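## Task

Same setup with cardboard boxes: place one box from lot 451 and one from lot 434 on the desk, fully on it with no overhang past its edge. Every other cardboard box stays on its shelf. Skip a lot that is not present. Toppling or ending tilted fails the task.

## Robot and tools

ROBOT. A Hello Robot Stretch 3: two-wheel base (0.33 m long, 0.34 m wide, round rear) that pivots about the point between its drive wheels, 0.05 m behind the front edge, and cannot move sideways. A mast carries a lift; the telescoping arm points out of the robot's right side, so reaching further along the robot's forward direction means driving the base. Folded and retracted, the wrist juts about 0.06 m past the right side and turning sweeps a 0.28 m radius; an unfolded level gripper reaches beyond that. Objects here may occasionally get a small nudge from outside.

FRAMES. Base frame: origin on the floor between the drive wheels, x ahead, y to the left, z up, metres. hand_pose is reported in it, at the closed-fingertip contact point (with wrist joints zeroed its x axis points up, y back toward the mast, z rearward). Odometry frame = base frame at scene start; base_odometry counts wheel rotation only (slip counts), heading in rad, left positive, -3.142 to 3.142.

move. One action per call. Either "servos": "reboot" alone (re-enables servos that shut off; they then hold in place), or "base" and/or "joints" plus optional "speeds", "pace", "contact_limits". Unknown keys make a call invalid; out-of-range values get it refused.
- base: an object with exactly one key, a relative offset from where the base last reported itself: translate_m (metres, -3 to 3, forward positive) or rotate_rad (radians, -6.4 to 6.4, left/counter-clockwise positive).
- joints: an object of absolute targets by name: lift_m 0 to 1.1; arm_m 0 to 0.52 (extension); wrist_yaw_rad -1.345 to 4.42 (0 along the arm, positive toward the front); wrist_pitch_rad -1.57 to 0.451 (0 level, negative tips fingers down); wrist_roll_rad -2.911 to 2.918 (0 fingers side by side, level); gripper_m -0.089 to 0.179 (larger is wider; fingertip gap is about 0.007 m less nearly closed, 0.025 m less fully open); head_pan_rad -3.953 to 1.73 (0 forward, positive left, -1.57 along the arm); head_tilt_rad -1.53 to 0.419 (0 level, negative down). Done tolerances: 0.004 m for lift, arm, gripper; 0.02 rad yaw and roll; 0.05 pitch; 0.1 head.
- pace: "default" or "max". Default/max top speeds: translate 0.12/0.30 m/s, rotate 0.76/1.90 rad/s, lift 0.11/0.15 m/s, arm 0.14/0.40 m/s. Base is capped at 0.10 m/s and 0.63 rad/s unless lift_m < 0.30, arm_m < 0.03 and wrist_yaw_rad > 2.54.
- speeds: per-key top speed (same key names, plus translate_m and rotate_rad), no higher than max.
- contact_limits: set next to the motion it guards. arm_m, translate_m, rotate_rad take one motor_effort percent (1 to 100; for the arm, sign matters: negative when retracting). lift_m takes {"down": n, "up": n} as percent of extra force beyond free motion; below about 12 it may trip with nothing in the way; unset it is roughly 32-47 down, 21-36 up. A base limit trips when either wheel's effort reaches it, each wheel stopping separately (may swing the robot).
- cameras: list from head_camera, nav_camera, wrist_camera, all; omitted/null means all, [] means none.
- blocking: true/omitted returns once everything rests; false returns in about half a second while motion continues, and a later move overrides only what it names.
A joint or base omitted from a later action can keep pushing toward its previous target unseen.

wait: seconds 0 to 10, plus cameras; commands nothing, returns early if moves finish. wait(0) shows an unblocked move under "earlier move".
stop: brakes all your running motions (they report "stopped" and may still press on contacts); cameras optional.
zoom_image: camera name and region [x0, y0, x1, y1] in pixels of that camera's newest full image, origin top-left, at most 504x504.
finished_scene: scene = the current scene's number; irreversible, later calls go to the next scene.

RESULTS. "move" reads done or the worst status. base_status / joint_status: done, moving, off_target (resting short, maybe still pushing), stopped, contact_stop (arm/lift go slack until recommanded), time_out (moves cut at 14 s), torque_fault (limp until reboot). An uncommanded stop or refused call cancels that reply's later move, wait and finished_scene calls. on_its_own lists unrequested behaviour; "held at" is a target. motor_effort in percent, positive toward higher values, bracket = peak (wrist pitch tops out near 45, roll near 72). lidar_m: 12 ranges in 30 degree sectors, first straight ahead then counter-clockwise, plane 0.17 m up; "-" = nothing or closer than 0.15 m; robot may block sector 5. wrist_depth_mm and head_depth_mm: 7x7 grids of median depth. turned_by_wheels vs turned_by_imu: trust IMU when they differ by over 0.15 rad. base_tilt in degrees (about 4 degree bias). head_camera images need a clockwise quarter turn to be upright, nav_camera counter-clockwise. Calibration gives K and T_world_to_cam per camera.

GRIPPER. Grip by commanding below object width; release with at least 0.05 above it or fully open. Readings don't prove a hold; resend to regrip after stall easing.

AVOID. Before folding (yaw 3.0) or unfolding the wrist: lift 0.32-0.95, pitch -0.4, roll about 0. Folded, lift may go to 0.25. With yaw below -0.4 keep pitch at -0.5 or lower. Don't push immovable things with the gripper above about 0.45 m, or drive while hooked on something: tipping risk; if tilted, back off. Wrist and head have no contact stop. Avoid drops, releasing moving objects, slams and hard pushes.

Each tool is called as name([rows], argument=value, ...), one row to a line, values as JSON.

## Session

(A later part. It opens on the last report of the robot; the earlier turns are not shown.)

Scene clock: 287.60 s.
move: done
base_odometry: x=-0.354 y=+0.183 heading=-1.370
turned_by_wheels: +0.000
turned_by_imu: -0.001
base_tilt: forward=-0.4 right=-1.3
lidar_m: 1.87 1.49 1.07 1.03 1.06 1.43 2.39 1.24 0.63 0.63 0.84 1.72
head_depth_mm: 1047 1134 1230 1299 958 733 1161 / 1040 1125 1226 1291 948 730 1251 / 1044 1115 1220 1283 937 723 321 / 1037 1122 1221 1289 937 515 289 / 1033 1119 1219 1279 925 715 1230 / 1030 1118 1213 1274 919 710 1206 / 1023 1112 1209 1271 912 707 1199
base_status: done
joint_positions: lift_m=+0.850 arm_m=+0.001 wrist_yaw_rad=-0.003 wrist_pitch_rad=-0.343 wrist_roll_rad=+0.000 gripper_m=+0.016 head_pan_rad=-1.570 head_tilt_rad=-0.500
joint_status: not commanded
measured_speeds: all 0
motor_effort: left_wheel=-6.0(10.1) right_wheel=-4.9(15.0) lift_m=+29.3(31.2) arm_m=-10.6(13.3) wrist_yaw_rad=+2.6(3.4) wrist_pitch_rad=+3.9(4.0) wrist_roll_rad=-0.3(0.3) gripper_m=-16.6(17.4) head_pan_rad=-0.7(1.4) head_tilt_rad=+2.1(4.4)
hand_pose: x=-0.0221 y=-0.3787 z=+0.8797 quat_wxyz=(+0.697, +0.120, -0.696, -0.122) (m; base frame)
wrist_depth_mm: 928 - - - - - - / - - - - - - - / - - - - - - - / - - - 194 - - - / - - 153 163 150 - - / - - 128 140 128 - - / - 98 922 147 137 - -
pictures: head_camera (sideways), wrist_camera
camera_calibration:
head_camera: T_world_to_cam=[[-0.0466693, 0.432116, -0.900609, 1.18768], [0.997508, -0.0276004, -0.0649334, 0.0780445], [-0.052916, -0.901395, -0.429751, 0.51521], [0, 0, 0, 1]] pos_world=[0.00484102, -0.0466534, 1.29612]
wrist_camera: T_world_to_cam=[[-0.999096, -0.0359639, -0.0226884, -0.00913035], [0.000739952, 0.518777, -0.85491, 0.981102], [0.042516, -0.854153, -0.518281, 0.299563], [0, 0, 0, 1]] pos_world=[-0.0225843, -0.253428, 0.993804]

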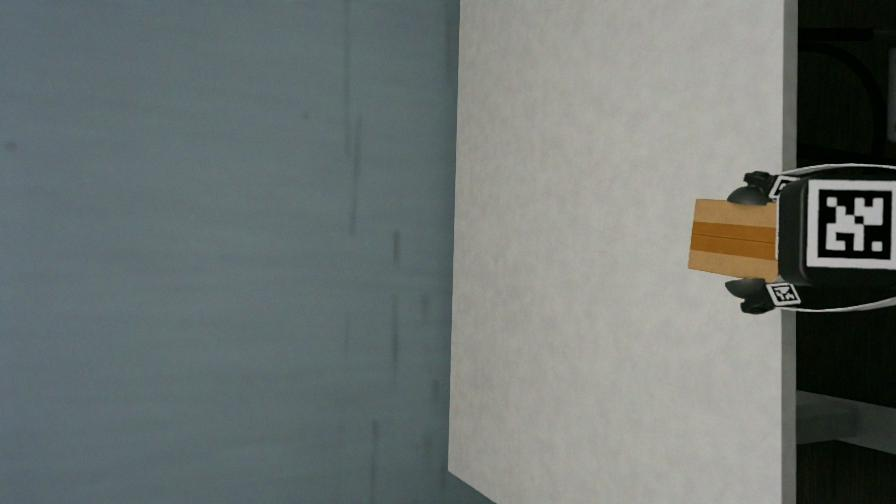

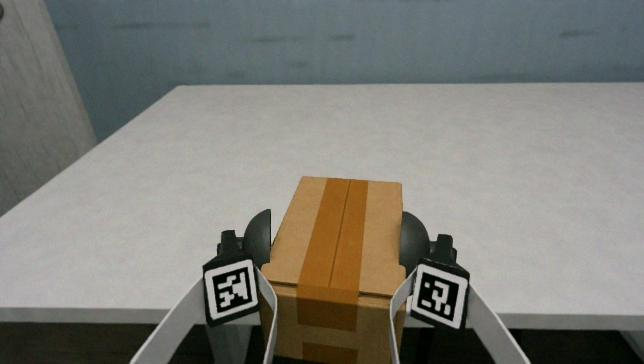

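move(joints={"arm_m": 0.28, "lift_m": 0.78}, cameras=[])

move(joints={"lift_m": 0.7}, speeds={"lift_m": 0.03}, contact_limits={"lift_m": {"down": 13}}, cameras=["wrist_camera"])

Scene clock: 300.90 s.
move: done
base_odometry: x=-0.354 y=+0.183 heading=-1.370
turned_by_wheels: +0.000
turned_by_imu: +0.000
base_tilt: forward=-0.3 right=-1.1
lidar_m: 1.87 1.50 1.07 1.03 1.06 1.43 2.40 1.24 0.63 0.64 0.85 1.72
head_depth_mm: 1043 1133 1229 1300 958 733 317 / 1038 1125 1228 1296 953 394 327 / 1036 1127 1226 1285 492 467 1024 / 1035 1118 1219 1287 725 497 1240 / 1034 1116 1216 1284 924 713 1230 / 1029 1111 1209 1272 921 712 1200 / 1027 1108 1203 1273 911 708 1193
base_status: not commanded
joint_positions: lift_m=+0.780 arm_m=+0.280 wrist_yaw_rad=-0.003 wrist_pitch_rad=-0.344 wrist_roll_rad=+0.000 gripper_m=+0.016 head_pan_rad=-1.570 head_tilt_rad=-0.500
joint_status: all done
measured_speeds: all 0
motor_effort: left_wheel=-6.3(6.5) right_wheel=-5.5(6.3) lift_m=+24.6(29.8) arm_m=+12.8(15.0) wrist_yaw_rad=+0.6(3.2) wrist_pitch_rad=+4.0(4.1) wrist_roll_rad=-0.2(0.5) gripper_m=-16.7(17.2) head_pan_rad=-1.0(1.5) head_tilt_rad=+1.7(2.2)
hand_pose: x=-0.0221 y=-0.6581 z=+0.8096 quat_wxyz=(+0.697, +0.120, -0.696, -0.122) (m; base frame)
wrist_depth_mm: - - - - - - - / - - - - - - - / - - - - - - - / - - - 193 - - - / - - 153 162 150 - - / - - 128 140 128 - - / - - 116 146 135 - -
pictures: none
No camera images: "cameras" was empty.

Scene clock: 304.00 s.
move: done
base_odometry: x=-0.354 y=+0.183 heading=-1.370
turned_by_wheels: +0.000
turned_by_imu: +0.000
base_tilt: forward=-0.4 right=-1.3
lidar_m: 1.87 1.49 1.07 1.03 1.06 1.43 2.40 1.24 0.63 0.64 0.84 1.72
head_depth_mm: 1047 1133 1229 1306 955 732 1123 / 1041 1127 1230 1294 953 704 398 / 1040 1129 1228 1295 941 494 1025 / 1035 1122 1225 1294 939 518 1238 / 1034 1117 1219 1285 927 714 1237 / 1033 1112 1216 1276 921 712 1203 / 1030 1112 1203 1282 912 707 1191
base_status: not commanded
joint_positions: lift_m=+0.700 arm_m=+0.280 wrist_yaw_rad=-0.003 wrist_pitch_rad=-0.213 wrist_roll_rad=+0.006 gripper_m=+0.016 head_pan_rad=-1.570 head_tilt_rad=-0.500
joint_status: all done
measured_speeds: all 0
on_its_own: wrist_pitch_rad is at rest, and its effort (-20.2) is outside its rest range (-8 to +12)
motor_effort: left_wheel=-5.7(6.3) right_wheel=-5.7(6.5) lift_m=+11.2(26.6) arm_m=+5.1(12.8) wrist_yaw_rad=+1.8(2.9) wrist_pitch_rad=-20.2(20.6) wrist_roll_rad=-2.0(2.3) gripper_m=-16.6(17.1) head_pan_rad=-1.0(1.8) head_tilt_rad=+0.9(1.9)
contact_limits: lift_m down 13 (down: maximum 72; up: maximum 65)
hand_pose: x=-0.0221 y=-0.6703 z=+0.7610 quat_wxyz=(+0.701, +0.074, -0.705, -0.077) (m; base frame)
wrist_depth_mm: - - - - - - - / - - - - - - - / - - - - - - - / - - - 198 - - - / - - 155 166 153 - - / - - 128 139 127 - - / - 98 - 142 134 - -
pictures: wrist_camera
camera_calibration:
wrist_camera: T_world_to_cam=[[-0.999028, -0.0375294, -0.0231127, -0.0229796], [0.00603344, 0.403007, -0.915177, 0.999271], [0.0436606, -0.914427, -0.402389, -0.139655], [0, 0, 0, 1]] pos_world=[-0.0228889, -0.53128, 0.857783]

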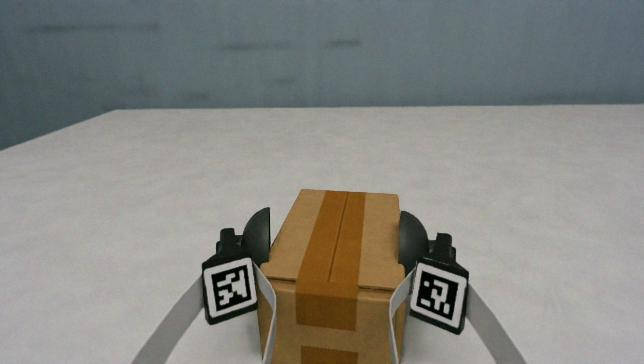

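move(joints={"lift_m": 0.735}, speeds={"lift_m": 0.04}, cameras=["wrist_camera"])

Scene clock: 310.67 s.
move: done
base_odometry: x=-0.354 y=+0.183 heading=-1.370
turned_by_wheels: +0.000
turned_by_imu: +0.000
base_tilt: forward=-0.3 right=-1.1
lidar_m: 1.87 1.50 1.07 1.03 1.06 1.44 2.40 1.24 0.63 0.64 0.84 1.72
head_depth_mm: 1045 1133 1232 1301 955 733 651 / 1039 1130 1229 1299 949 454 361 / 1043 1124 1222 1287 940 476 1029 / 1038 1121 1212 1286 932 504 1231 / 1035 1114 1214 1280 926 712 1231 / 1028 1107 1212 1277 921 709 1206 / 1026 1110 1206 1277 916 707 1202
base_status: not commanded
joint_positions: lift_m=+0.735 arm_m=+0.280 wrist_yaw_rad=-0.001 wrist_pitch_rad=-0.337 wrist_roll_rad=+0.006 gripper_m=+0.016 head_pan_rad=-1.570 head_tilt_rad=-0.500
joint_status: all done
measured_speeds: all 0
motor_effort: left_wheel=-5.1(5.9) right_wheel=-5.3(6.4) lift_m=+31.8(31.9) arm_m=-3.5(3.8) wrist_yaw_rad=+0.6(2.7) wrist_pitch_rad=+2.8(20.1) wrist_roll_rad=-2.0(2.3) gripper_m=-16.2(16.7) head_pan_rad=-1.2(1.9) head_tilt_rad=+0.9(1.2)
hand_pose: x=-0.0217 y=-0.6588 z=+0.7662 quat_wxyz=(+0.695, +0.118, -0.699, -0.120) (m; base frame)
wrist_depth_mm: - - - - - - - / - - - - - - - / - - - - - - - / - - - 198 - - - / - - 153 164 154 - - / - - 128 140 128 - - / - - 125 147 136 - -
pictures: wrist_camera
camera_calibration:
wrist_camera: T_world_to_cam=[[-0.99896, -0.0360052, -0.027973, -0.0173492], [0.00552129, 0.513473, -0.858088, 1.0284], [0.045259, -0.85735, -0.512741, -0.00482651], [0, 0, 0, 1]] pos_world=[-0.0227908, -0.532821, 0.879501]

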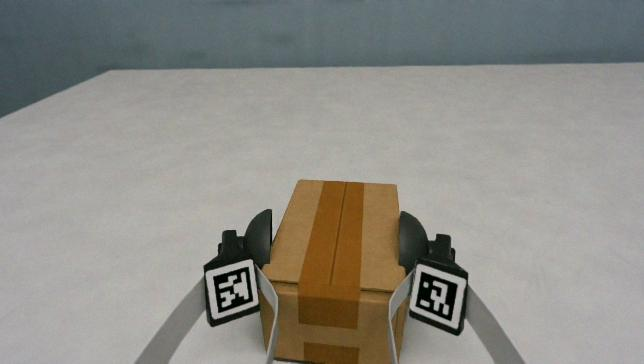

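move(joints={"lift_m": 0.729}, speeds={"lift_m": 0.03}, cameras=[])

move(joints={"gripper_m": 0.165}, cameras=["wrist_camera"])

move(joints={"arm_m": 0.0}, cameras=["wrist_camera"])

move(joints={"lift_m": 0.85, "wrist_pitch_rad": -0.4, "gripper_m": 0.05}, cameras=["head_camera"])

Scene clock: 320.47 s.
move: done
base_odometry: x=-0.354 y=+0.183 heading=-1.370
turned_by_wheels: +0.000
turned_by_imu: +0.000
base_tilt: forward=-0.4 right=-1.2
lidar_m: 1.88 1.49 1.08 1.03 1.06 1.43 2.40 1.24 0.63 0.64 0.84 1.72
head_depth_mm: 1042 1134 1233 1295 957 732 651 / 1043 1127 1226 1289 949 477 361 / 1037 1122 1222 1292 942 476 1024 / 1038 1119 1225 1288 931 504 1240 / 1037 1115 1212 1293 929 713 1238 / 1031 1114 1214 1264 921 710 1203 / 1026 1106 1206 1274 912 708 1199
base_status: not commanded
joint_positions: lift_m=+0.729 arm_m=+0.280 wrist_yaw_rad=-0.001 wrist_pitch_rad=-0.326 wrist_roll_rad=+0.006 gripper_m=+0.016 head_pan_rad=-1.570 head_tilt_rad=-0.500
joint_status: all done
measured_speeds: all 0
motor_effort: left_wheel=-5.0(5.8) right_wheel=-5.2(6.0) lift_m=+22.4(33.7) arm_m=-10.8(11.5) wrist_yaw_rad=+0.0(1.2) wrist_pitch_rad=+0.6(2.8) wrist_roll_rad=-2.0(2.1) gripper_m=-16.0(16.2) head_pan_rad=-2.1(2.1) head_tilt_rad=-0.4(0.8)
hand_pose: x=-0.0217 y=-0.6600 z=+0.7628 quat_wxyz=(+0.696, +0.114, -0.699, -0.116) (m; base frame)
wrist_depth_mm: - - - - - - - / - - - - - - - / - - - - - - - / - - - 195 - - - / - - 153 163 150 - - / - - 128 140 127 - - / - - 125 148 136 - -
pictures: none
No camera images: "cameras" was empty.

Scene clock: 322.50 s.
move: done
base_odometry: x=-0.354 y=+0.183 heading=-1.370
turned_by_wheels: +0.000
turned_by_imu: +0.000
base_tilt: forward=-0.4 right=-1.2
lidar_m: 1.87 1.49 1.07 1.03 1.06 1.44 2.40 1.24 0.63 0.64 0.84 1.72
head_depth_mm: 1044 1134 1236 1295 956 733 653 / 1040 1129 1225 1292 947 478 362 / 1034 1134 1224 1288 941 476 1028 / 1040 1123 1220 1286 933 505 1239 / 1030 1112 1212 1278 925 713 1232 / 1029 1110 1207 1276 917 708 1201 / 1029 1111 1213 1273 916 707 1194
base_status: not commanded
joint_positions: lift_m=+0.729 arm_m=+0.280 wrist_yaw_rad=-0.001 wrist_pitch_rad=-0.333 wrist_roll_rad=+0.005 gripper_m=+0.165 head_pan_rad=-1.570 head_tilt_rad=-0.500
joint_status: all done
measured_speeds: all 0
motor_effort: left_wheel=-5.3(5.9) right_wheel=-5.4(6.4) lift_m=+28.9(28.9) arm_m=-13.5(13.5) wrist_yaw_rad=+0.8(1.4) wrist_pitch_rad=+1.9(2.1) wrist_roll_rad=-1.9(2.2) gripper_m=+0.9(83.4) head_pan_rad=-2.1(2.3) head_tilt_rad=-0.3(1.1)
hand_pose: x=-0.0217 y=-0.6593 z=+0.7612 quat_wxyz=(+0.696, +0.117, -0.699, -0.118) (m; base frame)
wrist_depth_mm: - - - - - - - / - - - - - - - / - - - - - - - / - - - 191 - - - / - 145 - 160 159 - - / - 123 - 138 133 134 - / - 119 - 148 140 - 102
pictures: wrist_camera
camera_calibration:
wrist_camera: T_world_to_cam=[[-0.998966, -0.0361446, -0.0275884, -0.0179132], [0.00531851, 0.509689, -0.860342, 1.02363], [0.0451582, -0.859599, -0.508969, -0.012141], [0, 0, 0, 1]] pos_world=[-0.0227906, -0.532816, 0.873997]

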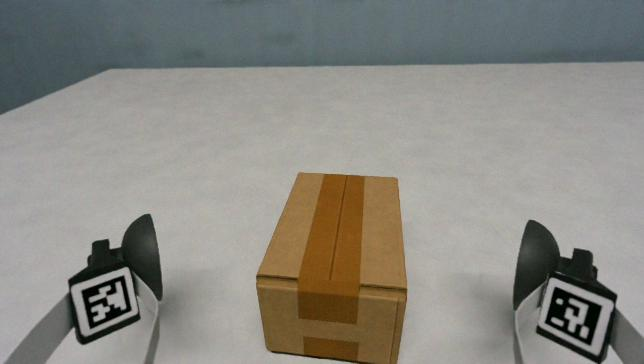

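Scene clock: 325.77 s.
move: done
base_odometry: x=-0.354 y=+0.183 heading=-1.370
turned_by_wheels: +0.000
turned_by_imu: +0.000
base_tilt: forward=-0.3 right=-1.1
lidar_m: 1.88 1.49 1.07 1.03 1.06 1.43 2.40 1.25 0.63 0.64 0.84 1.72
head_depth_mm: 1046 1130 1231 1305 957 733 1165 / 1038 1126 1226 1282 949 729 1216 / 1041 1119 1227 1300 939 723 968 / 1034 1120 1218 1285 934 718 1236 / 1035 1116 1213 1287 930 714 1213 / 1032 1111 1213 1284 922 709 1194 / 1028 1112 1209 1268 913 710 1197
base_status: not commanded
joint_positions: lift_m=+0.729 arm_m=+0.001 wrist_yaw_rad=-0.001 wrist_pitch_rad=-0.334 wrist_roll_rad=+0.005 gripper_m=+0.165 head_pan_rad=-1.570 head_tilt_rad=-0.500
joint_status: all done
measured_speeds: all 0
motor_effort: left_wheel=-5.6(6.2) right_wheel=-5.6(6.1) lift_m=+29.3(31.2) arm_m=-12.8(14.7) wrist_yaw_rad=-0.3(1.5) wrist_pitch_rad=+2.1(2.1) wrist_roll_rad=-1.8(2.2) gripper_m=+0.8(1.2) head_pan_rad=-2.0(2.4) head_tilt_rad=-0.8(1.6)
hand_pose: x=-0.0217 y=-0.3798 z=+0.7611 quat_wxyz=(+0.696, +0.117, -0.699, -0.118) (m; base frame)
wrist_depth_mm: 927 - - - - - - / - - - 381 - - - / - - - 387 - - - / - - - - - - - / - 146 - - - - - / - 141 - - - 135 - / 116 956 946 959 953 940 110
pictures: wrist_camera
camera_calibration:
wrist_camera: T_world_to_cam=[[-0.998967, -0.0362248, -0.0274392, -0.00786433], [0.00511914, 0.510258, -0.860006, 0.88093], [0.0451546, -0.859258, -0.509545, 0.228651], [0, 0, 0, 1]] pos_world=[-0.0226905, -0.253317, 0.873898]

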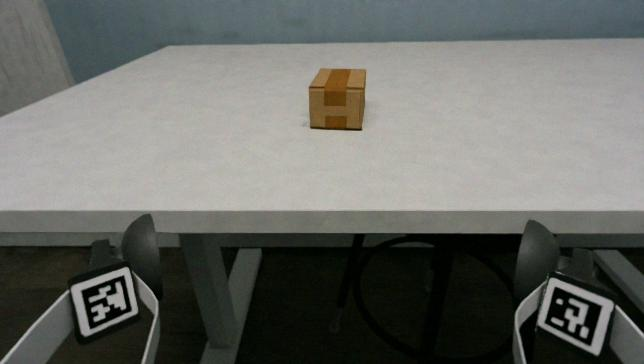

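Scene clock: 327.70 s.
move: done
base_odometry: x=-0.354 y=+0.183 heading=-1.370
turned_by_wheels: +0.000
turned_by_imu: +0.000
base_tilt: forward=-0.4 right=-1.2
lidar_m: 1.87 1.49 1.08 1.03 1.06 1.43 2.40 1.24 0.63 0.64 0.85 1.72
head_depth_mm: 1045 1128 1231 1303 956 733 1168 / 1042 1127 1230 1298 948 730 1248 / 1039 1122 1217 1293 944 722 465 / 1034 1120 1220 1288 936 717 293 / 1033 1116 1216 1279 927 715 1230 / 1032 1112 1218 1271 919 709 1201 / 1031 1108 1211 1272 913 707 1198
base_status: not commanded
joint_positions: lift_m=+0.850 arm_m=+0.001 wrist_yaw_rad=-0.001 wrist_pitch_rad=-0.413 wrist_roll_rad=+0.005 gripper_m=+0.050 head_pan_rad=-1.570 head_tilt_rad=-0.500
joint_status: all done
measured_speeds: all 0
motor_effort: left_wheel=-5.0(6.0) right_wheel=-5.7(6.2) lift_m=+30.7(33.3) arm_m=-10.1(12.9) wrist_yaw_rad=+0.7(1.9) wrist_pitch_rad=+2.0(6.0) wrist_roll_rad=-1.7(2.1) gripper_m=+0.4(80.7) head_pan_rad=-2.5(2.6) head_tilt_rad=-1.4(1.8)
hand_pose: x=-0.0217 y=-0.3706 z=+0.8638 quat_wxyz=(+0.690, +0.145, -0.694, -0.146) (m; base frame)
wrist_depth_mm: 937 - - - - - - / - - - - - - - / - - - 467 - - - / - - - - - - - / - - - - 147 - - / - - 127 - 124 - - / - - - - 983 - -
pictures: head_camera (sideways)
camera_calibration:
head_camera: T_world_to_cam=[[-0.0466693, 0.432116, -0.900609, 1.18768], [0.997508, -0.0276004, -0.0649334, 0.0780445], [-0.052916, -0.901395, -0.429751, 0.51521], [0, 0, 0, 1]] pos_world=[0.00484102, -0.0466534, 1.29612]

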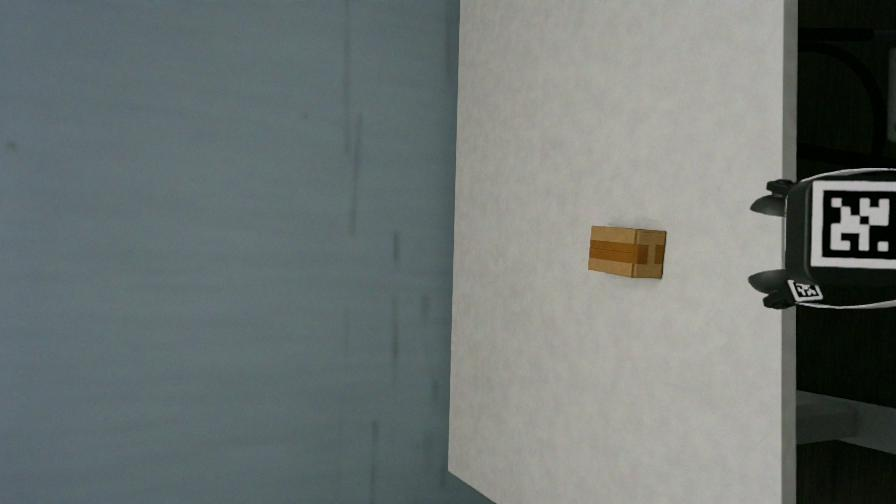

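move(joints={"wrist_yaw_rad": 3.0, "wrist_roll_rad": 0.0}, pace="max", cameras=[])

move(joints={"lift_m": 0.28, "head_pan_rad": 0.4, "head_tilt_rad": -0.3}, pace="max", cameras=[])

move(base={"translate_m": -1.78}, speeds={"translate_m": 0.25}, cameras=[])

move(base={"rotate_rad": 1.571}, cameras=["nav_camera"])

Scene clock: 345.90 s.
move: done
base_odometry: x=-0.354 y=+0.183 heading=-1.370
turned_by_wheels: +0.000
turned_by_imu: +0.000
base_tilt: forward=-0.4 right=-1.3
lidar_m: 1.87 1.49 1.08 1.03 1.06 1.43 2.40 1.24 0.63 0.64 0.85 1.72
head_depth_mm: 1044 1137 1235 1298 960 732 1160 / 1045 1125 1228 1291 948 727 1252 / 1039 1126 1226 1289 940 724 1029 / 1034 1120 1221 1283 931 721 1239 / 1033 1121 1213 1282 927 716 1233 / 1028 1114 1213 1283 922 711 1197 / 1027 1106 1203 1272 913 707 1200
base_status: not commanded
joint_positions: lift_m=+0.850 arm_m=+0.001 wrist_yaw_rad=+2.997 wrist_pitch_rad=-0.413 wrist_roll_rad=+0.005 gripper_m=+0.050 head_pan_rad=-1.570 head_tilt_rad=-0.500
joint_status: all done
measured_speeds: all 0
motor_effort: left_wheel=-5.3(6.0) right_wheel=-5.8(6.5) lift_m=+30.6(31.4) arm_m=-3.8(6.0) wrist_yaw_rad=+2.6(7.8) wrist_pitch_rad=+1.9(2.1) wrist_roll_rad=-1.8(3.5) gripper_m=+0.1(0.8) head_pan_rad=-2.4(2.9) head_tilt_rad=-1.5(2.3)
hand_pose: x=+0.0112 y=+0.0771 z=+0.8638 quat_wxyz=(+0.195, +0.702, +0.094, +0.678) (m; base frame)
wrist_depth_mm: - 137 - - - - - / - 148 - - - - - / - 161 - - - - - / - 186 - - - - - / - - 198 - - - - / - - 127 - 126 - - / - - 273 - - - -
pictures: none
No camera images: "cameras" was empty.

Scene clock: 350.50 s.
move: done
base_odometry: x=-0.354 y=+0.183 heading=-1.370
turned_by_wheels: +0.000
turned_by_imu: +0.000
base_tilt: forward=-0.4 right=-1.3
lidar_m: 1.88 1.49 1.08 1.03 1.06 1.43 2.40 1.24 0.63 0.64 0.85 1.72
head_depth_mm: 1911 1665 1946 1868 2085 1939 1559 / 1990 2084 2193 2265 2191 1976 1561 / 2042 2161 2232 2341 2426 2026 1538 / 2103 2222 2343 2417 2537 1999 1539 / 2214 1925 2074 2136 2262 1995 1537 / 1698 1672 1748 1819 1908 1896 1522 / 1381 1416 1466 1520 1583 1646 1507
base_status: not commanded
joint_positions: lift_m=+0.280 arm_m=+0.001 wrist_yaw_rad=+2.997 wrist_pitch_rad=-0.414 wrist_roll_rad=+0.005 gripper_m=+0.050 head_pan_rad=+0.400 head_tilt_rad=-0.300
joint_status: all done
measured_speeds: all 0
motor_effort: left_wheel=-5.8(6.3) right_wheel=-5.6(6.4) lift_m=+26.6(30.2) arm_m=+2.6(4.0) wrist_yaw_rad=+2.7(3.4) wrist_pitch_rad=+2.1(2.3) wrist_roll_rad=-1.7(2.1) gripper_m=+0.4(0.9) head_pan_rad=-2.7(5.1) head_tilt_rad=+5.3(8.8)
hand_pose: x=+0.0112 y=+0.0770 z=+0.2935 quat_wxyz=(+0.196, +0.702, +0.095, +0.678) (m; base frame)
wrist_depth_mm: - 137 - - - - - / - 148 - - - - - / 940 161 874 910 897 884 865 / 743 185 667 719 704 700 688 / 611 583 198 589 579 579 573 / 515 506 127 308 125 493 488 / 436 99 259 270 423 429 432
pictures: none
No camera images: "cameras" was empty.

Scene clock: 360.00 s.
move: done
base_odometry: x=-0.710 y=+1.927 heading=-1.369
turned_by_wheels: +0.000
turned_by_imu: -0.002
base_tilt: forward=-0.4 right=-1.2
lidar_m: 3.62 1.43 1.06 1.37 0.92 0.66 0.64 0.66 0.88 1.29 1.14 1.17
head_depth_mm: 3054 3525 3599 3776 2943 2044 1567 / 3050 3672 3831 - 2935 2041 1556 / 3071 3675 3638 3747 2925 2019 1536 / 3117 2519 2686 2853 2721 1997 1535 / 2715 1965 2078 2183 2301 1996 1531 / 1630 1624 1693 1748 1841 1843 1516 / 1327 1386 1418 1470 1522 1590 1518
base_status: done
joint_positions: lift_m=+0.280 arm_m=+0.001 wrist_yaw_rad=+2.997 wrist_pitch_rad=-0.414 wrist_roll_rad=+0.005 gripper_m=+0.050 head_pan_rad=+0.400 head_tilt_rad=-0.300
joint_status: not commanded
measured_speeds: all 0
motor_effort: left_wheel=-2.0(11.1) right_wheel=-11.8(16.2) lift_m=+23.9(31.0) arm_m=+12.8(13.0) wrist_yaw_rad=+2.0(3.8) wrist_pitch_rad=+2.2(2.3) wrist_roll_rad=-1.9(2.1) gripper_m=+0.4(1.1) head_pan_rad=-2.8(3.8) head_tilt_rad=+2.7(6.0)
hand_pose: x=+0.0111 y=+0.0770 z=+0.2935 quat_wxyz=(+0.196, +0.702, +0.095, +0.678) (m; base frame)
wrist_depth_mm: - 137 - - - - - / - 148 - - - - - / 895 161 873 900 902 877 865 / 732 186 662 715 708 699 693 / 615 581 198 582 584 583 572 / 514 506 127 308 125 494 485 / 434 99 260 269 424 431 432
pictures: none
No camera images: "cameras" was empty.

Scene clock: 363.37 s.
move: done
base_odometry: x=-0.710 y=+1.927 heading=+0.201
turned_by_wheels: +1.571
turned_by_imu: +1.546
base_tilt: forward=-0.2 right=-1.2
lidar_m: 1.32 0.93 0.66 0.63 0.65 0.87 1.29 1.14 1.16 3.62 1.46 1.06
head_depth_mm: 2051 2124 2199 2286 2418 2067 1564 / 2096 2193 2303 2395 2498 2027 1546 / 2126 2246 2354 2463 2549 2020 1544 / 1570 1673 1784 1905 2061 1912 1538 / 1235 1289 1360 1429 1515 1608 1495 / 1013 1054 1096 1142 1195 1254 1320 / 862 887 918 952 992 1026 1073
base_status: done
joint_positions: lift_m=+0.280 arm_m=+0.001 wrist_yaw_rad=+2.997 wrist_pitch_rad=-0.414 wrist_roll_rad=+0.005 gripper_m=+0.050 head_pan_rad=+0.400 head_tilt_rad=-0.300
joint_status: not commanded
measured_speeds: all 0
motor_effort: left_wheel=-8.0(13.1) right_wheel=+8.6(12.8) lift_m=+25.8(26.1) arm_m=+2.7(13.0) wrist_yaw_rad=+2.1(3.4) wrist_pitch_rad=+2.3(2.3) wrist_roll_rad=-1.8(2.1) gripper_m=-0.1(1.1) head_pan_rad=-2.6(3.7) head_tilt_rad=+2.5(3.5)
hand_pose: x=+0.0111 y=+0.0769 z=+0.2935 quat_wxyz=(+0.196, +0.702, +0.095, +0.678) (m; base frame)
wrist_depth_mm: 564 137 607 625 632 - - / 620 147 175 - - - - / - 161 170 - - 789 818 / 708 183 221 711 707 691 692 / 598 582 198 583 574 580 581 / 513 513 127 310 125 496 492 / 440 99 261 271 428 431 428
pictures: nav_camera (sideways)
camera_calibration:
nav_camera: T_world_to_cam=[[0.241937, 0.120785, 0.962745, -1.21156], [0.402532, -0.915304, 0.0136766, 0.0298589], [0.882856, 0.384227, -0.270066, 0.299333], [0, 0, 0, 1]] pos_world=[0.0168336, 0.0586555, 1.24685]

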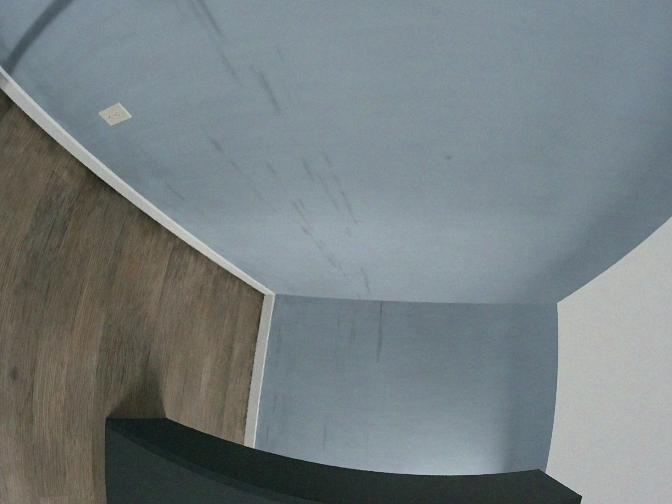

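move(base={"translate_m": 1.88}, joints={"head_pan_rad": -1.0, "head_tilt_rad": -0.3}, speeds={"translate_m": 0.25}, cameras=["nav_camera"])

move(base={"rotate_rad": -1.571}, cameras=["nav_camera", "head_camera"])

Scene clock: 396.30 s.
move: done
base_odometry: x=+1.132 y=+2.303 heading=+0.201
turned_by_wheels: +0.000
turned_by_imu: +0.001
base_tilt: forward=-0.2 right=-1.3
lidar_m: 0.59 0.60 0.73 0.70 0.72 0.96 2.42 0.53 1.19 2.17 0.86 0.62
head_depth_mm: 2081 2382 2726 3215 2913 2045 1565 / 1522 1672 1831 2041 2286 2025 1563 / 1195 1278 1377 1497 1629 1776 1543 / 989 1041 1104 1181 1256 1361 1423 / 839 881 925 975 1030 1094 1166 / 731 760 792 832 871 912 964 / 646 669 694 721 754 785 826
base_status: done
joint_positions: lift_m=+0.280 arm_m=+0.001 wrist_yaw_rad=+2.997 wrist_pitch_rad=-0.414 wrist_roll_rad=+0.005 gripper_m=+0.050 head_pan_rad=-1.000 head_tilt_rad=-0.300
joint_status: all done
measured_speeds: all 0
motor_effort: left_wheel=+0.5(10.6) right_wheel=+11.1(14.3) lift_m=+30.6(31.3) arm_m=-10.4(13.4) wrist_yaw_rad=+2.1(3.5) wrist_pitch_rad=+2.1(2.3) wrist_roll_rad=-1.7(2.2) gripper_m=+0.5(1.0) head_pan_rad=+3.4(5.1) head_tilt_rad=-1.6(5.9)
hand_pose: x=+0.0111 y=+0.0770 z=+0.2935 quat_wxyz=(+0.196, +0.702, +0.095, +0.678) (m; base frame)
wrist_depth_mm: 613 137 - - - - - / - 148 - - - 804 - / - 161 171 810 801 839 655 / 709 182 667 713 695 686 670 / 606 579 198 587 579 582 572 / 518 514 127 310 125 495 490 / 432 99 261 270 422 431 428
pictures: nav_camera (sideways)
camera_calibration:
nav_camera: T_world_to_cam=[[0.160172, -0.217889, 0.96274, -1.21105], [-0.833557, -0.552264, 0.0136903, 0.0374888], [0.528704, -0.804692, -0.270081, 0.301547], [0, 0, 0, 1]] pos_world=[0.0657958, -0.000517867, 1.24685]

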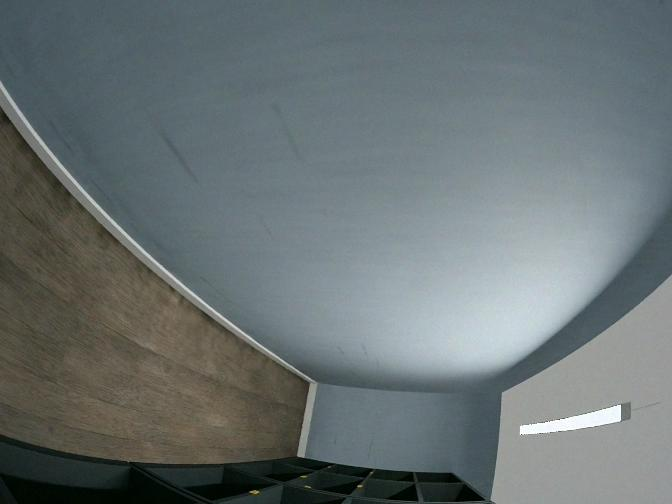

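Scene clock: 399.67 s.
move: done
base_odometry: x=+1.132 y=+2.303 heading=-1.370
turned_by_wheels: -1.571
turned_by_imu: -1.546
base_tilt: forward=-0.4 right=-1.3
lidar_m: 2.16 0.86 0.61 0.59 0.61 0.73 0.70 0.73 0.97 2.53 0.53 1.21
head_depth_mm: 2694 2795 2913 3013 2958 2053 1559 / 753 2908 2992 3102 2821 2036 1558 / 600 641 689 748 813 893 988 / 495 524 557 593 636 683 737 / 433 454 477 500 530 563 599 / 967 719 1092 1122 700 1085 910 / 1049 742 1174 1194 695 1174 902
base_status: done
joint_positions: lift_m=+0.280 arm_m=+0.001 wrist_yaw_rad=+2.997 wrist_pitch_rad=-0.414 wrist_roll_rad=+0.005 gripper_m=+0.050 head_pan_rad=-1.000 head_tilt_rad=-0.300
joint_status: not commanded
measured_speeds: all 0
motor_effort: left_wheel=+7.9(11.7) right_wheel=-9.4(13.4) lift_m=+30.2(31.7) arm_m=-12.0(13.7) wrist_yaw_rad=+1.7(3.5) wrist_pitch_rad=+2.1(2.3) wrist_roll_rad=-1.8(2.0) gripper_m=+0.1(0.9) head_pan_rad=+2.7(4.0) head_tilt_rad=-1.4(2.9)
hand_pose: x=+0.0111 y=+0.0770 z=+0.2935 quat_wxyz=(+0.196, +0.702, +0.095, +0.678) (m; base frame)
wrist_depth_mm: 523 137 - - - - - / - 148 - - - - - / - 161 170 - - - - / - 181 192 681 706 699 688 / 607 581 198 589 578 583 572 / 513 511 127 310 125 496 493 / 437 99 261 270 424 431 427
pictures: head_camera (sideways), nav_camera (sideways)
camera_calibration:
head_camera: T_world_to_cam=[[-0.171058, 0.180692, -0.96855, 1.27711], [0.861375, 0.504649, -0.0579829, 0.0699119], [0.478301, -0.844204, -0.241968, 0.267569], [0, 0, 0, 1]] pos_world=[0.0302622, -0.0401629, 1.30574]
nav_camera: T_world_to_cam=[[0.160178, -0.217868, 0.962744, -1.21105], [-0.83351, -0.552335, 0.013684, 0.0374941], [0.528776, -0.804649, -0.270067, 0.301525], [0, 0, 0, 1]] pos_world=[0.0657964, -0.000517782, 1.24685]

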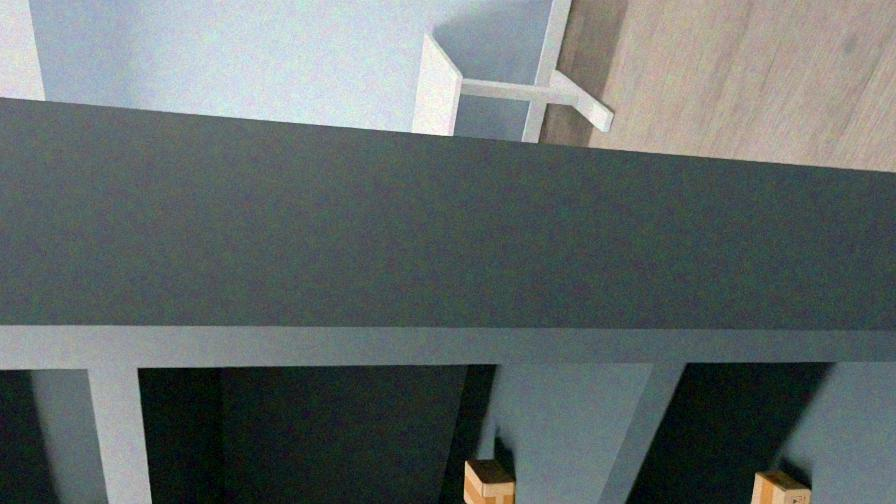

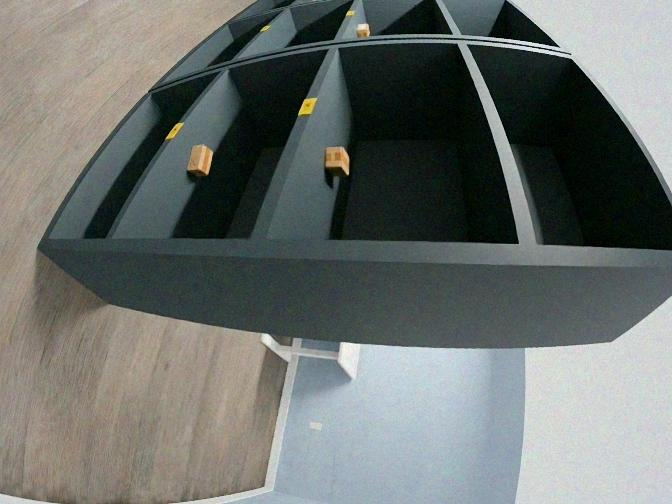

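move(joints={"head_pan_rad": -0.6, "head_tilt_rad": -0.35}, cameras=["head_camera"])

zoom_image(camera="head_camera", region=[300, 250, 800, 504])

Scene clock: 406.67 s.
move: done
base_odometry: x=+1.132 y=+2.303 heading=-1.370
turned_by_wheels: +0.000
turned_by_imu: +0.000
base_tilt: forward=-0.3 right=-1.2
lidar_m: 2.16 0.86 0.62 0.59 0.61 0.73 0.70 0.72 0.98 2.53 0.53 1.21
head_depth_mm: 419 435 457 486 534 596 672 / 943 989 1069 1004 562 564 602 / 1081 1027 1212 1078 690 1123 876 / 1207 1068 1356 969 1326 1061 900 / 1138 1116 1280 1064 1400 1108 1329 / 1071 1122 1188 1226 1324 1397 1407 / 1057 1127 1617 1937 1815 1728 1451
base_status: not commanded
joint_positions: lift_m=+0.280 arm_m=+0.001 wrist_yaw_rad=+2.997 wrist_pitch_rad=-0.414 wrist_roll_rad=+0.005 gripper_m=+0.050 head_pan_rad=-0.588 head_tilt_rad=-0.351
joint_status: all done
measured_speeds: all 0
motor_effort: left_wheel=+7.8(8.3) right_wheel=-9.6(9.9) lift_m=+29.5(29.9) arm_m=-11.8(12.6) wrist_yaw_rad=+1.5(2.7) wrist_pitch_rad=+2.2(2.3) wrist_roll_rad=-1.8(1.9) gripper_m=+0.3(0.7) head_pan_rad=+1.6(5.7) head_tilt_rad=-2.9(7.0)
hand_pose: x=+0.0111 y=+0.0770 z=+0.2935 quat_wxyz=(+0.196, +0.702, +0.095, +0.678) (m; base frame)
wrist_depth_mm: 533 137 - - - - - / - 148 - - - - - / - 161 170 - - - - / - 181 192 686 704 693 687 / 604 585 199 585 585 577 573 / 512 509 127 310 125 491 491 / 434 100 261 269 424 429 429
pictures: head_camera (sideways)
camera_calibration:
head_camera: T_world_to_cam=[[-0.270127, 0.124262, -0.954772, 1.25969], [0.584376, 0.809261, -0.0600097, 0.074192], [0.765203, -0.574156, -0.291219, 0.329915], [0, 0, 0, 1]] pos_world=[0.044468, -0.027149, 1.30325]

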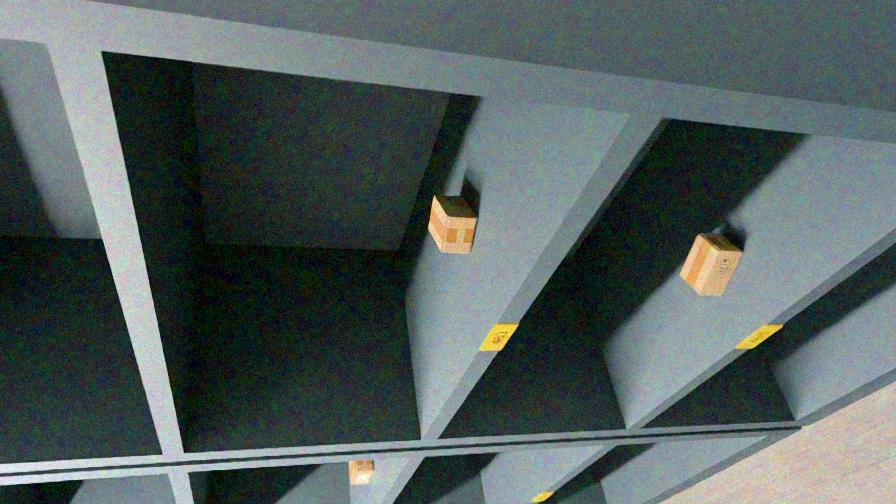

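Scaled by 1.008 from the camera's 896x504 image, which has a finer 1280x720 frame.

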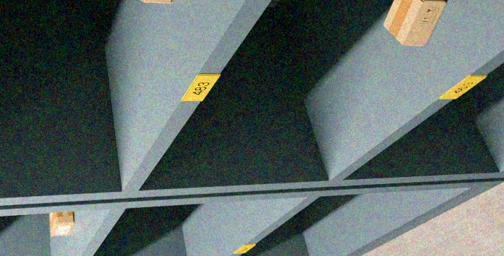

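zoom_image(camera="head_camera", region=[720, 310, 800, 360])

zoom_image(camera="head_camera", region=[470, 310, 530, 360])

move(base={"translate_m": 0.85}, speeds={"translate_m": 0.25}, joints={"head_pan_rad": -1.0, "head_tilt_rad": -0.4}, cameras=["head_camera", "nav_camera"])

Scaled by 6.300 from the camera's 896x504 image, which has a finer 1280x720 frame.

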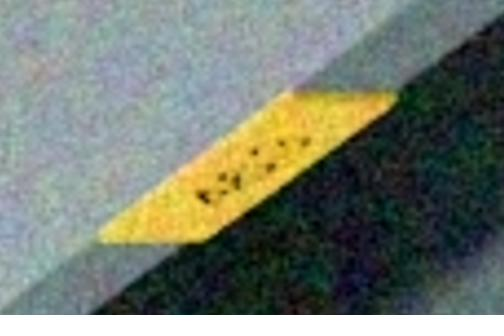

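Scaled by 8.400 from the camera's 896x504 image, which has a finer 1280x720 frame.

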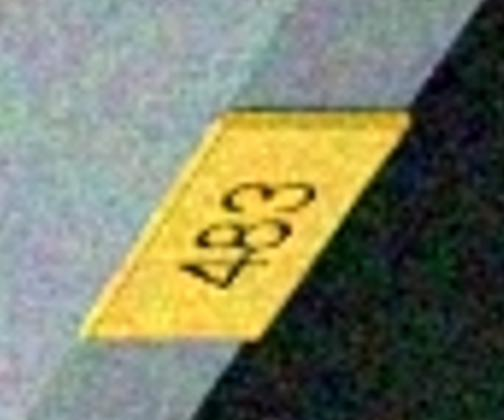

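Scene clock: 423.53 s.
move: done
base_odometry: x=+1.302 y=+1.470 heading=-1.370
turned_by_wheels: +0.000
turned_by_imu: +0.001
base_tilt: forward=-0.2 right=-1.3
lidar_m: 2.25 0.88 0.63 0.61 0.63 0.84 1.54 0.63 0.68 0.85 0.53 0.57
head_depth_mm: 435 734 774 812 602 441 849 / 443 777 821 852 596 472 842 / 451 697 767 804 592 491 837 / 459 572 620 674 585 782 813 / 438 484 518 556 559 648 714 / 422 449 487 523 569 628 690 / 451 487 1161 769 672 1035 847
base_status: done
joint_positions: lift_m=+0.280 arm_m=+0.001 wrist_yaw_rad=+2.997 wrist_pitch_rad=-0.414 wrist_roll_rad=+0.005 gripper_m=+0.050 head_pan_rad=-1.000 head_tilt_rad=-0.400
joint_status: all done
measured_speeds: all 0
motor_effort: left_wheel=+3.3(12.3) right_wheel=+7.6(11.8) lift_m=+26.9(29.3) arm_m=-9.8(11.9) wrist_yaw_rad=+1.8(3.2) wrist_pitch_rad=+2.2(2.3) wrist_roll_rad=-1.8(2.2) gripper_m=+0.0(1.2) head_pan_rad=+3.5(5.0) head_tilt_rad=-3.6(7.4)
hand_pose: x=+0.0111 y=+0.0770 z=+0.2935 quat_wxyz=(+0.196, +0.702, +0.095, +0.678) (m; base frame)
wrist_depth_mm: 530 137 - - - - - / - 148 - - - - - / - 161 170 - - - 783 / 688 181 192 687 708 698 691 / 607 579 198 589 585 578 577 / 515 513 127 309 125 496 493 / 439 99 261 270 425 438 432
pictures: head_camera (sideways), nav_camera (sideways)
camera_calibration:
head_camera: T_world_to_cam=[[-0.222812, 0.261292, -0.939192, 1.23913], [0.858169, 0.509634, -0.0618056, 0.0748647], [0.462494, -0.819756, -0.337786, 0.392413], [0, 0, 0, 1]] pos_world=[0.0303587, -0.0402464, 1.30096]
nav_camera: T_world_to_cam=[[0.211536, -0.297904, 0.930863, -1.16972], [-0.832863, -0.553345, 0.0121783, 0.0393614], [0.511461, -0.777857, -0.365166, 0.425351], [0, 0, 0, 1]] pos_world=[0.0626693, 0.00417903, 1.24369]

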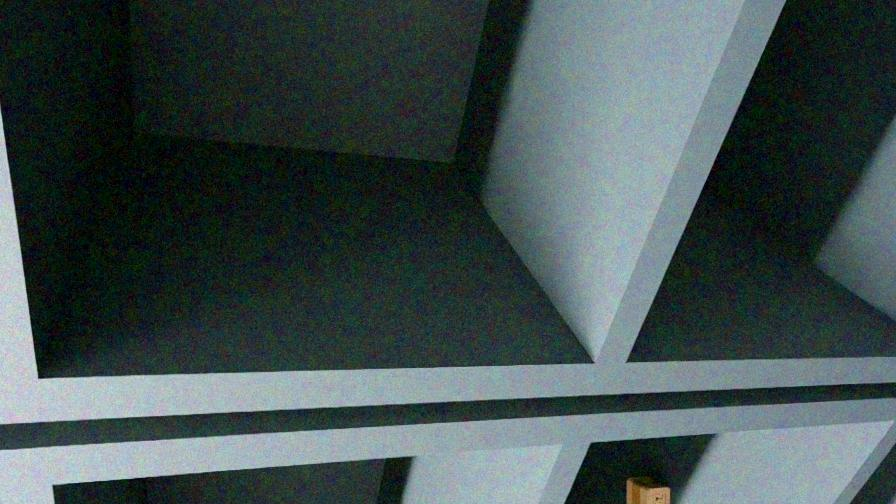

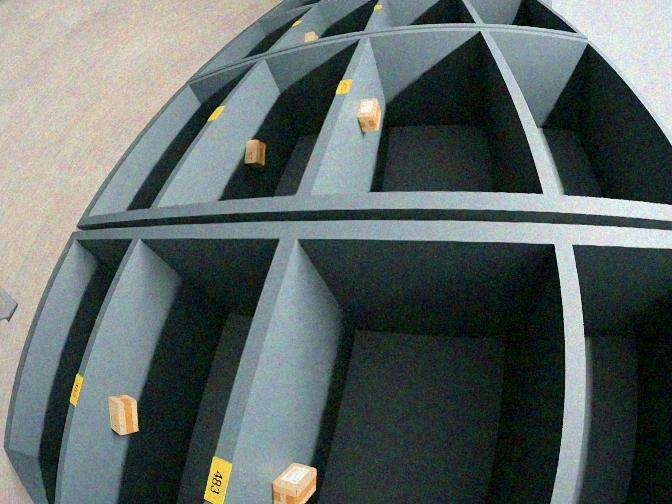

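zoom_image(camera="nav_camera", region=[325, 70, 395, 120])

zoom_image(camera="nav_camera", region=[190, 90, 250, 140])

zoom_image(camera="nav_camera", region=[50, 360, 110, 420])

move(joints={"head_pan_rad": -0.55, "head_tilt_rad": -0.35}, cameras=["head_camera"])

Scaled by 7.200 from the camera's 672x504 image, which has a finer 792x594 frame.

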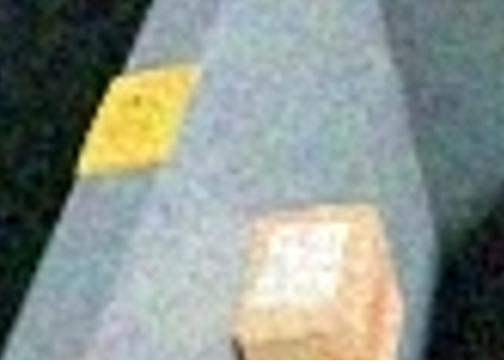

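Scaled by 8.400 from the camera's 672x504 image, which has a finer 792x594 frame.

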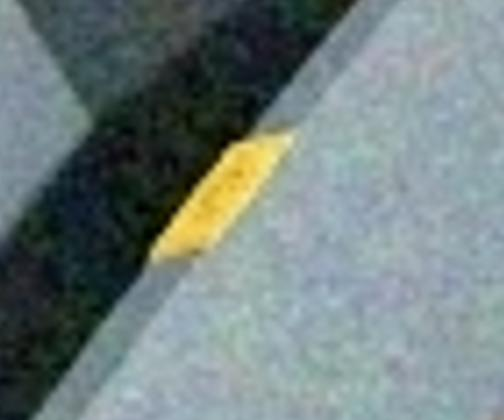

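Scaled by 8.400 from the camera's 672x504 image, which has a finer 792x594 frame.

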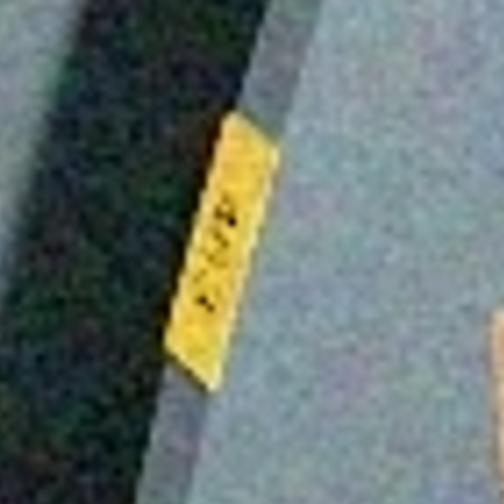

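Scene clock: 431.67 s.
move: done
base_odometry: x=+1.302 y=+1.470 heading=-1.370
turned_by_wheels: +0.000
turned_by_imu: +0.000
base_tilt: forward=-0.4 right=-1.2
lidar_m: 2.26 0.88 0.63 0.61 0.63 0.84 1.54 0.63 0.68 0.85 0.53 0.57
head_depth_mm: 420 438 462 495 545 529 678 / 470 490 512 532 544 573 615 / 1138 1060 1276 1072 681 1031 699 / 1265 1108 1421 983 1391 1114 925 / 1199 1173 1345 1043 1467 1153 1329 / 1131 1179 1254 1309 1400 1527 1409 / 1679 1905 2004 2129 2182 1841 1446
base_status: not commanded
joint_positions: lift_m=+0.280 arm_m=+0.001 wrist_yaw_rad=+2.997 wrist_pitch_rad=-0.414 wrist_roll_rad=+0.005 gripper_m=+0.050 head_pan_rad=-0.536 head_tilt_rad=-0.355
joint_status: all done
measured_speeds: all 0
motor_effort: left_wheel=+3.7(4.0) right_wheel=+7.9(8.2) lift_m=+26.1(27.2) arm_m=-9.5(10.1) wrist_yaw_rad=+1.7(3.2) wrist_pitch_rad=+2.1(2.3) wrist_roll_rad=-1.8(2.1) gripper_m=+0.4(0.8) head_pan_rad=+1.2(5.7) head_tilt_rad=+4.7(9.3)
hand_pose: x=+0.0111 y=+0.0770 z=+0.2935 quat_wxyz=(+0.196, +0.702, +0.095, +0.678) (m; base frame)
wrist_depth_mm: 534 137 - - - - - / - 148 - - - - - / - 161 170 - - - 787 / 677 183 192 694 702 700 697 / 600 578 199 577 584 575 572 / 512 510 127 308 126 494 495 / 433 99 259 270 422 430 428
pictures: head_camera (sideways)
camera_calibration:
head_camera: T_world_to_cam=[[-0.279319, 0.111946, -0.95365, 1.25834], [0.541503, 0.838543, -0.0601693, 0.074704], [0.792941, -0.533211, -0.29484, 0.334501], [0, 0, 0, 1]] pos_world=[0.045787, -0.0251494, 1.30314]

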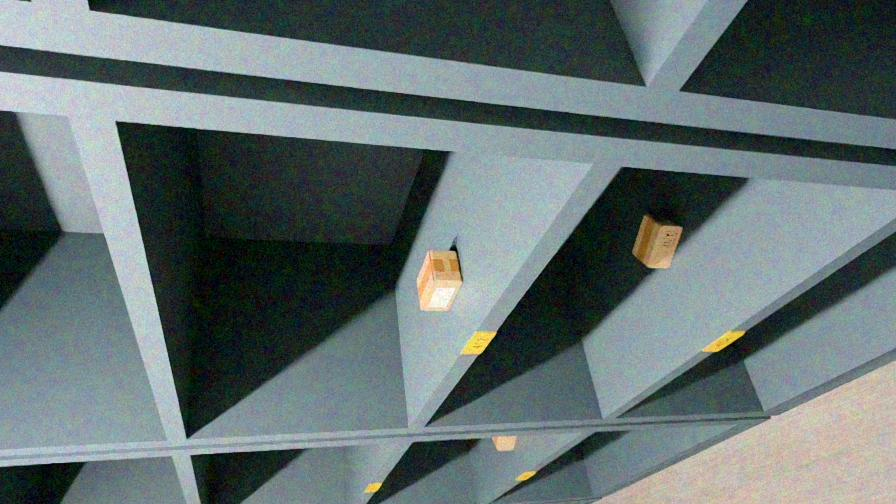

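zoom_image(camera="head_camera", region=[455, 320, 505, 362])

zoom_image(camera="head_camera", region=[695, 320, 755, 362])

zoom_image(camera="head_camera", region=[350, 430, 560, 504])

move(joints={"head_pan_rad": -1.75, "head_tilt_rad": -0.5}, cameras=["head_camera"])

Scaled by 10.080 from the camera's 896x504 image, which has a finer 1280x720 frame.

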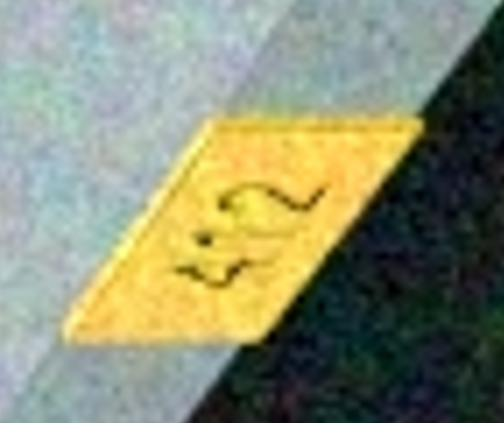

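Scaled by 8.400 from the camera's 896x504 image, which has a finer 1280x720 frame.

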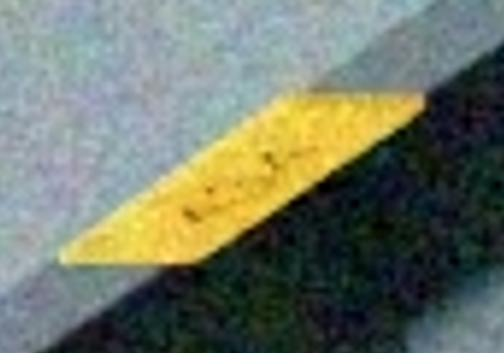

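Scaled by 2.400 from the camera's 896x504 image, which has a finer 1280x720 frame.

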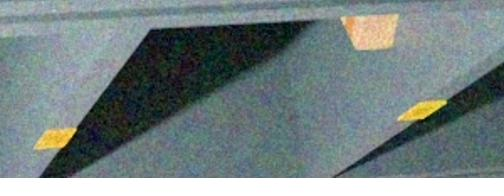

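Scene clock: 441.97 s.
move: done
base_odometry: x=+1.302 y=+1.470 heading=-1.370
turned_by_wheels: +0.000
turned_by_imu: +0.000
base_tilt: forward=-0.2 right=-1.2
lidar_m: 2.25 0.88 0.64 0.61 0.62 0.84 1.54 0.63 0.68 0.85 0.53 0.57
head_depth_mm: 743 805 824 743 564 881 789 / 750 815 898 733 533 963 783 / 729 791 866 727 527 959 777 / 713 770 842 716 501 950 761 / 696 752 815 600 498 918 739 / 679 731 795 699 494 908 766 / 664 713 775 695 491 876 762
base_status: not commanded
joint_positions: lift_m=+0.280 arm_m=+0.001 wrist_yaw_rad=+2.997 wrist_pitch_rad=-0.414 wrist_roll_rad=+0.005 gripper_m=+0.050 head_pan_rad=-1.782 head_tilt_rad=-0.498
joint_status: all done
measured_speeds: all 0
motor_effort: left_wheel=+3.5(4.1) right_wheel=+7.5(8.8) lift_m=+25.0(25.9) arm_m=-8.8(9.3) wrist_yaw_rad=+2.1(3.0) wrist_pitch_rad=+2.2(2.3) wrist_roll_rad=-1.8(1.9) gripper_m=+0.5(0.9) head_pan_rad=+2.9(5.8) head_tilt_rad=-4.1(7.0)
hand_pose: x=+0.0111 y=+0.0770 z=+0.2935 quat_wxyz=(+0.196, +0.702, +0.095, +0.678) (m; base frame)
wrist_depth_mm: 530 137 - - - - - / - 148 - - - - - / - 161 171 - - - 782 / 683 182 192 687 707 706 693 / 606 578 197 592 577 577 579 / 512 513 127 310 125 498 494 / 437 99 260 269 423 434 424
pictures: head_camera (sideways)
camera_calibration:
head_camera: T_world_to_cam=[[0.0450234, 0.430877, -0.901287, 1.18801], [0.969323, -0.237065, -0.0649112, 0.078177], [-0.241632, -0.870715, -0.428333, 0.514556], [0, 0, 0, 1]] pos_world=[-0.00493412, -0.0453243, 1.29622]

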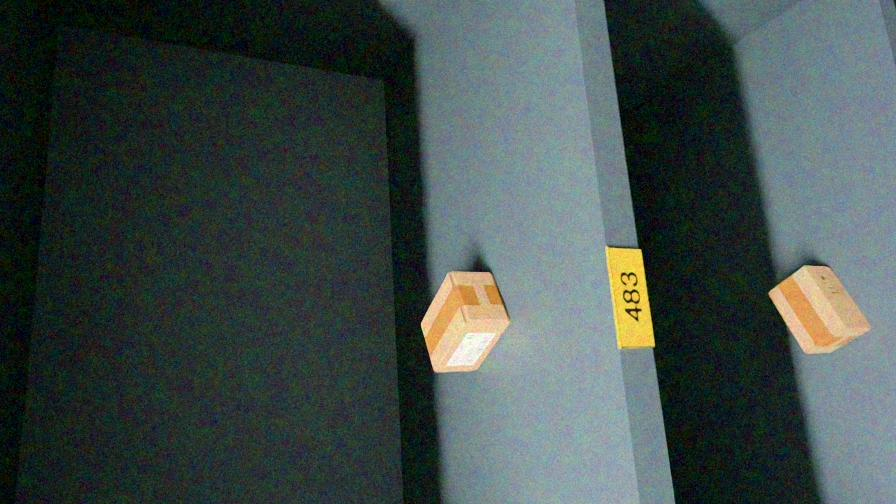

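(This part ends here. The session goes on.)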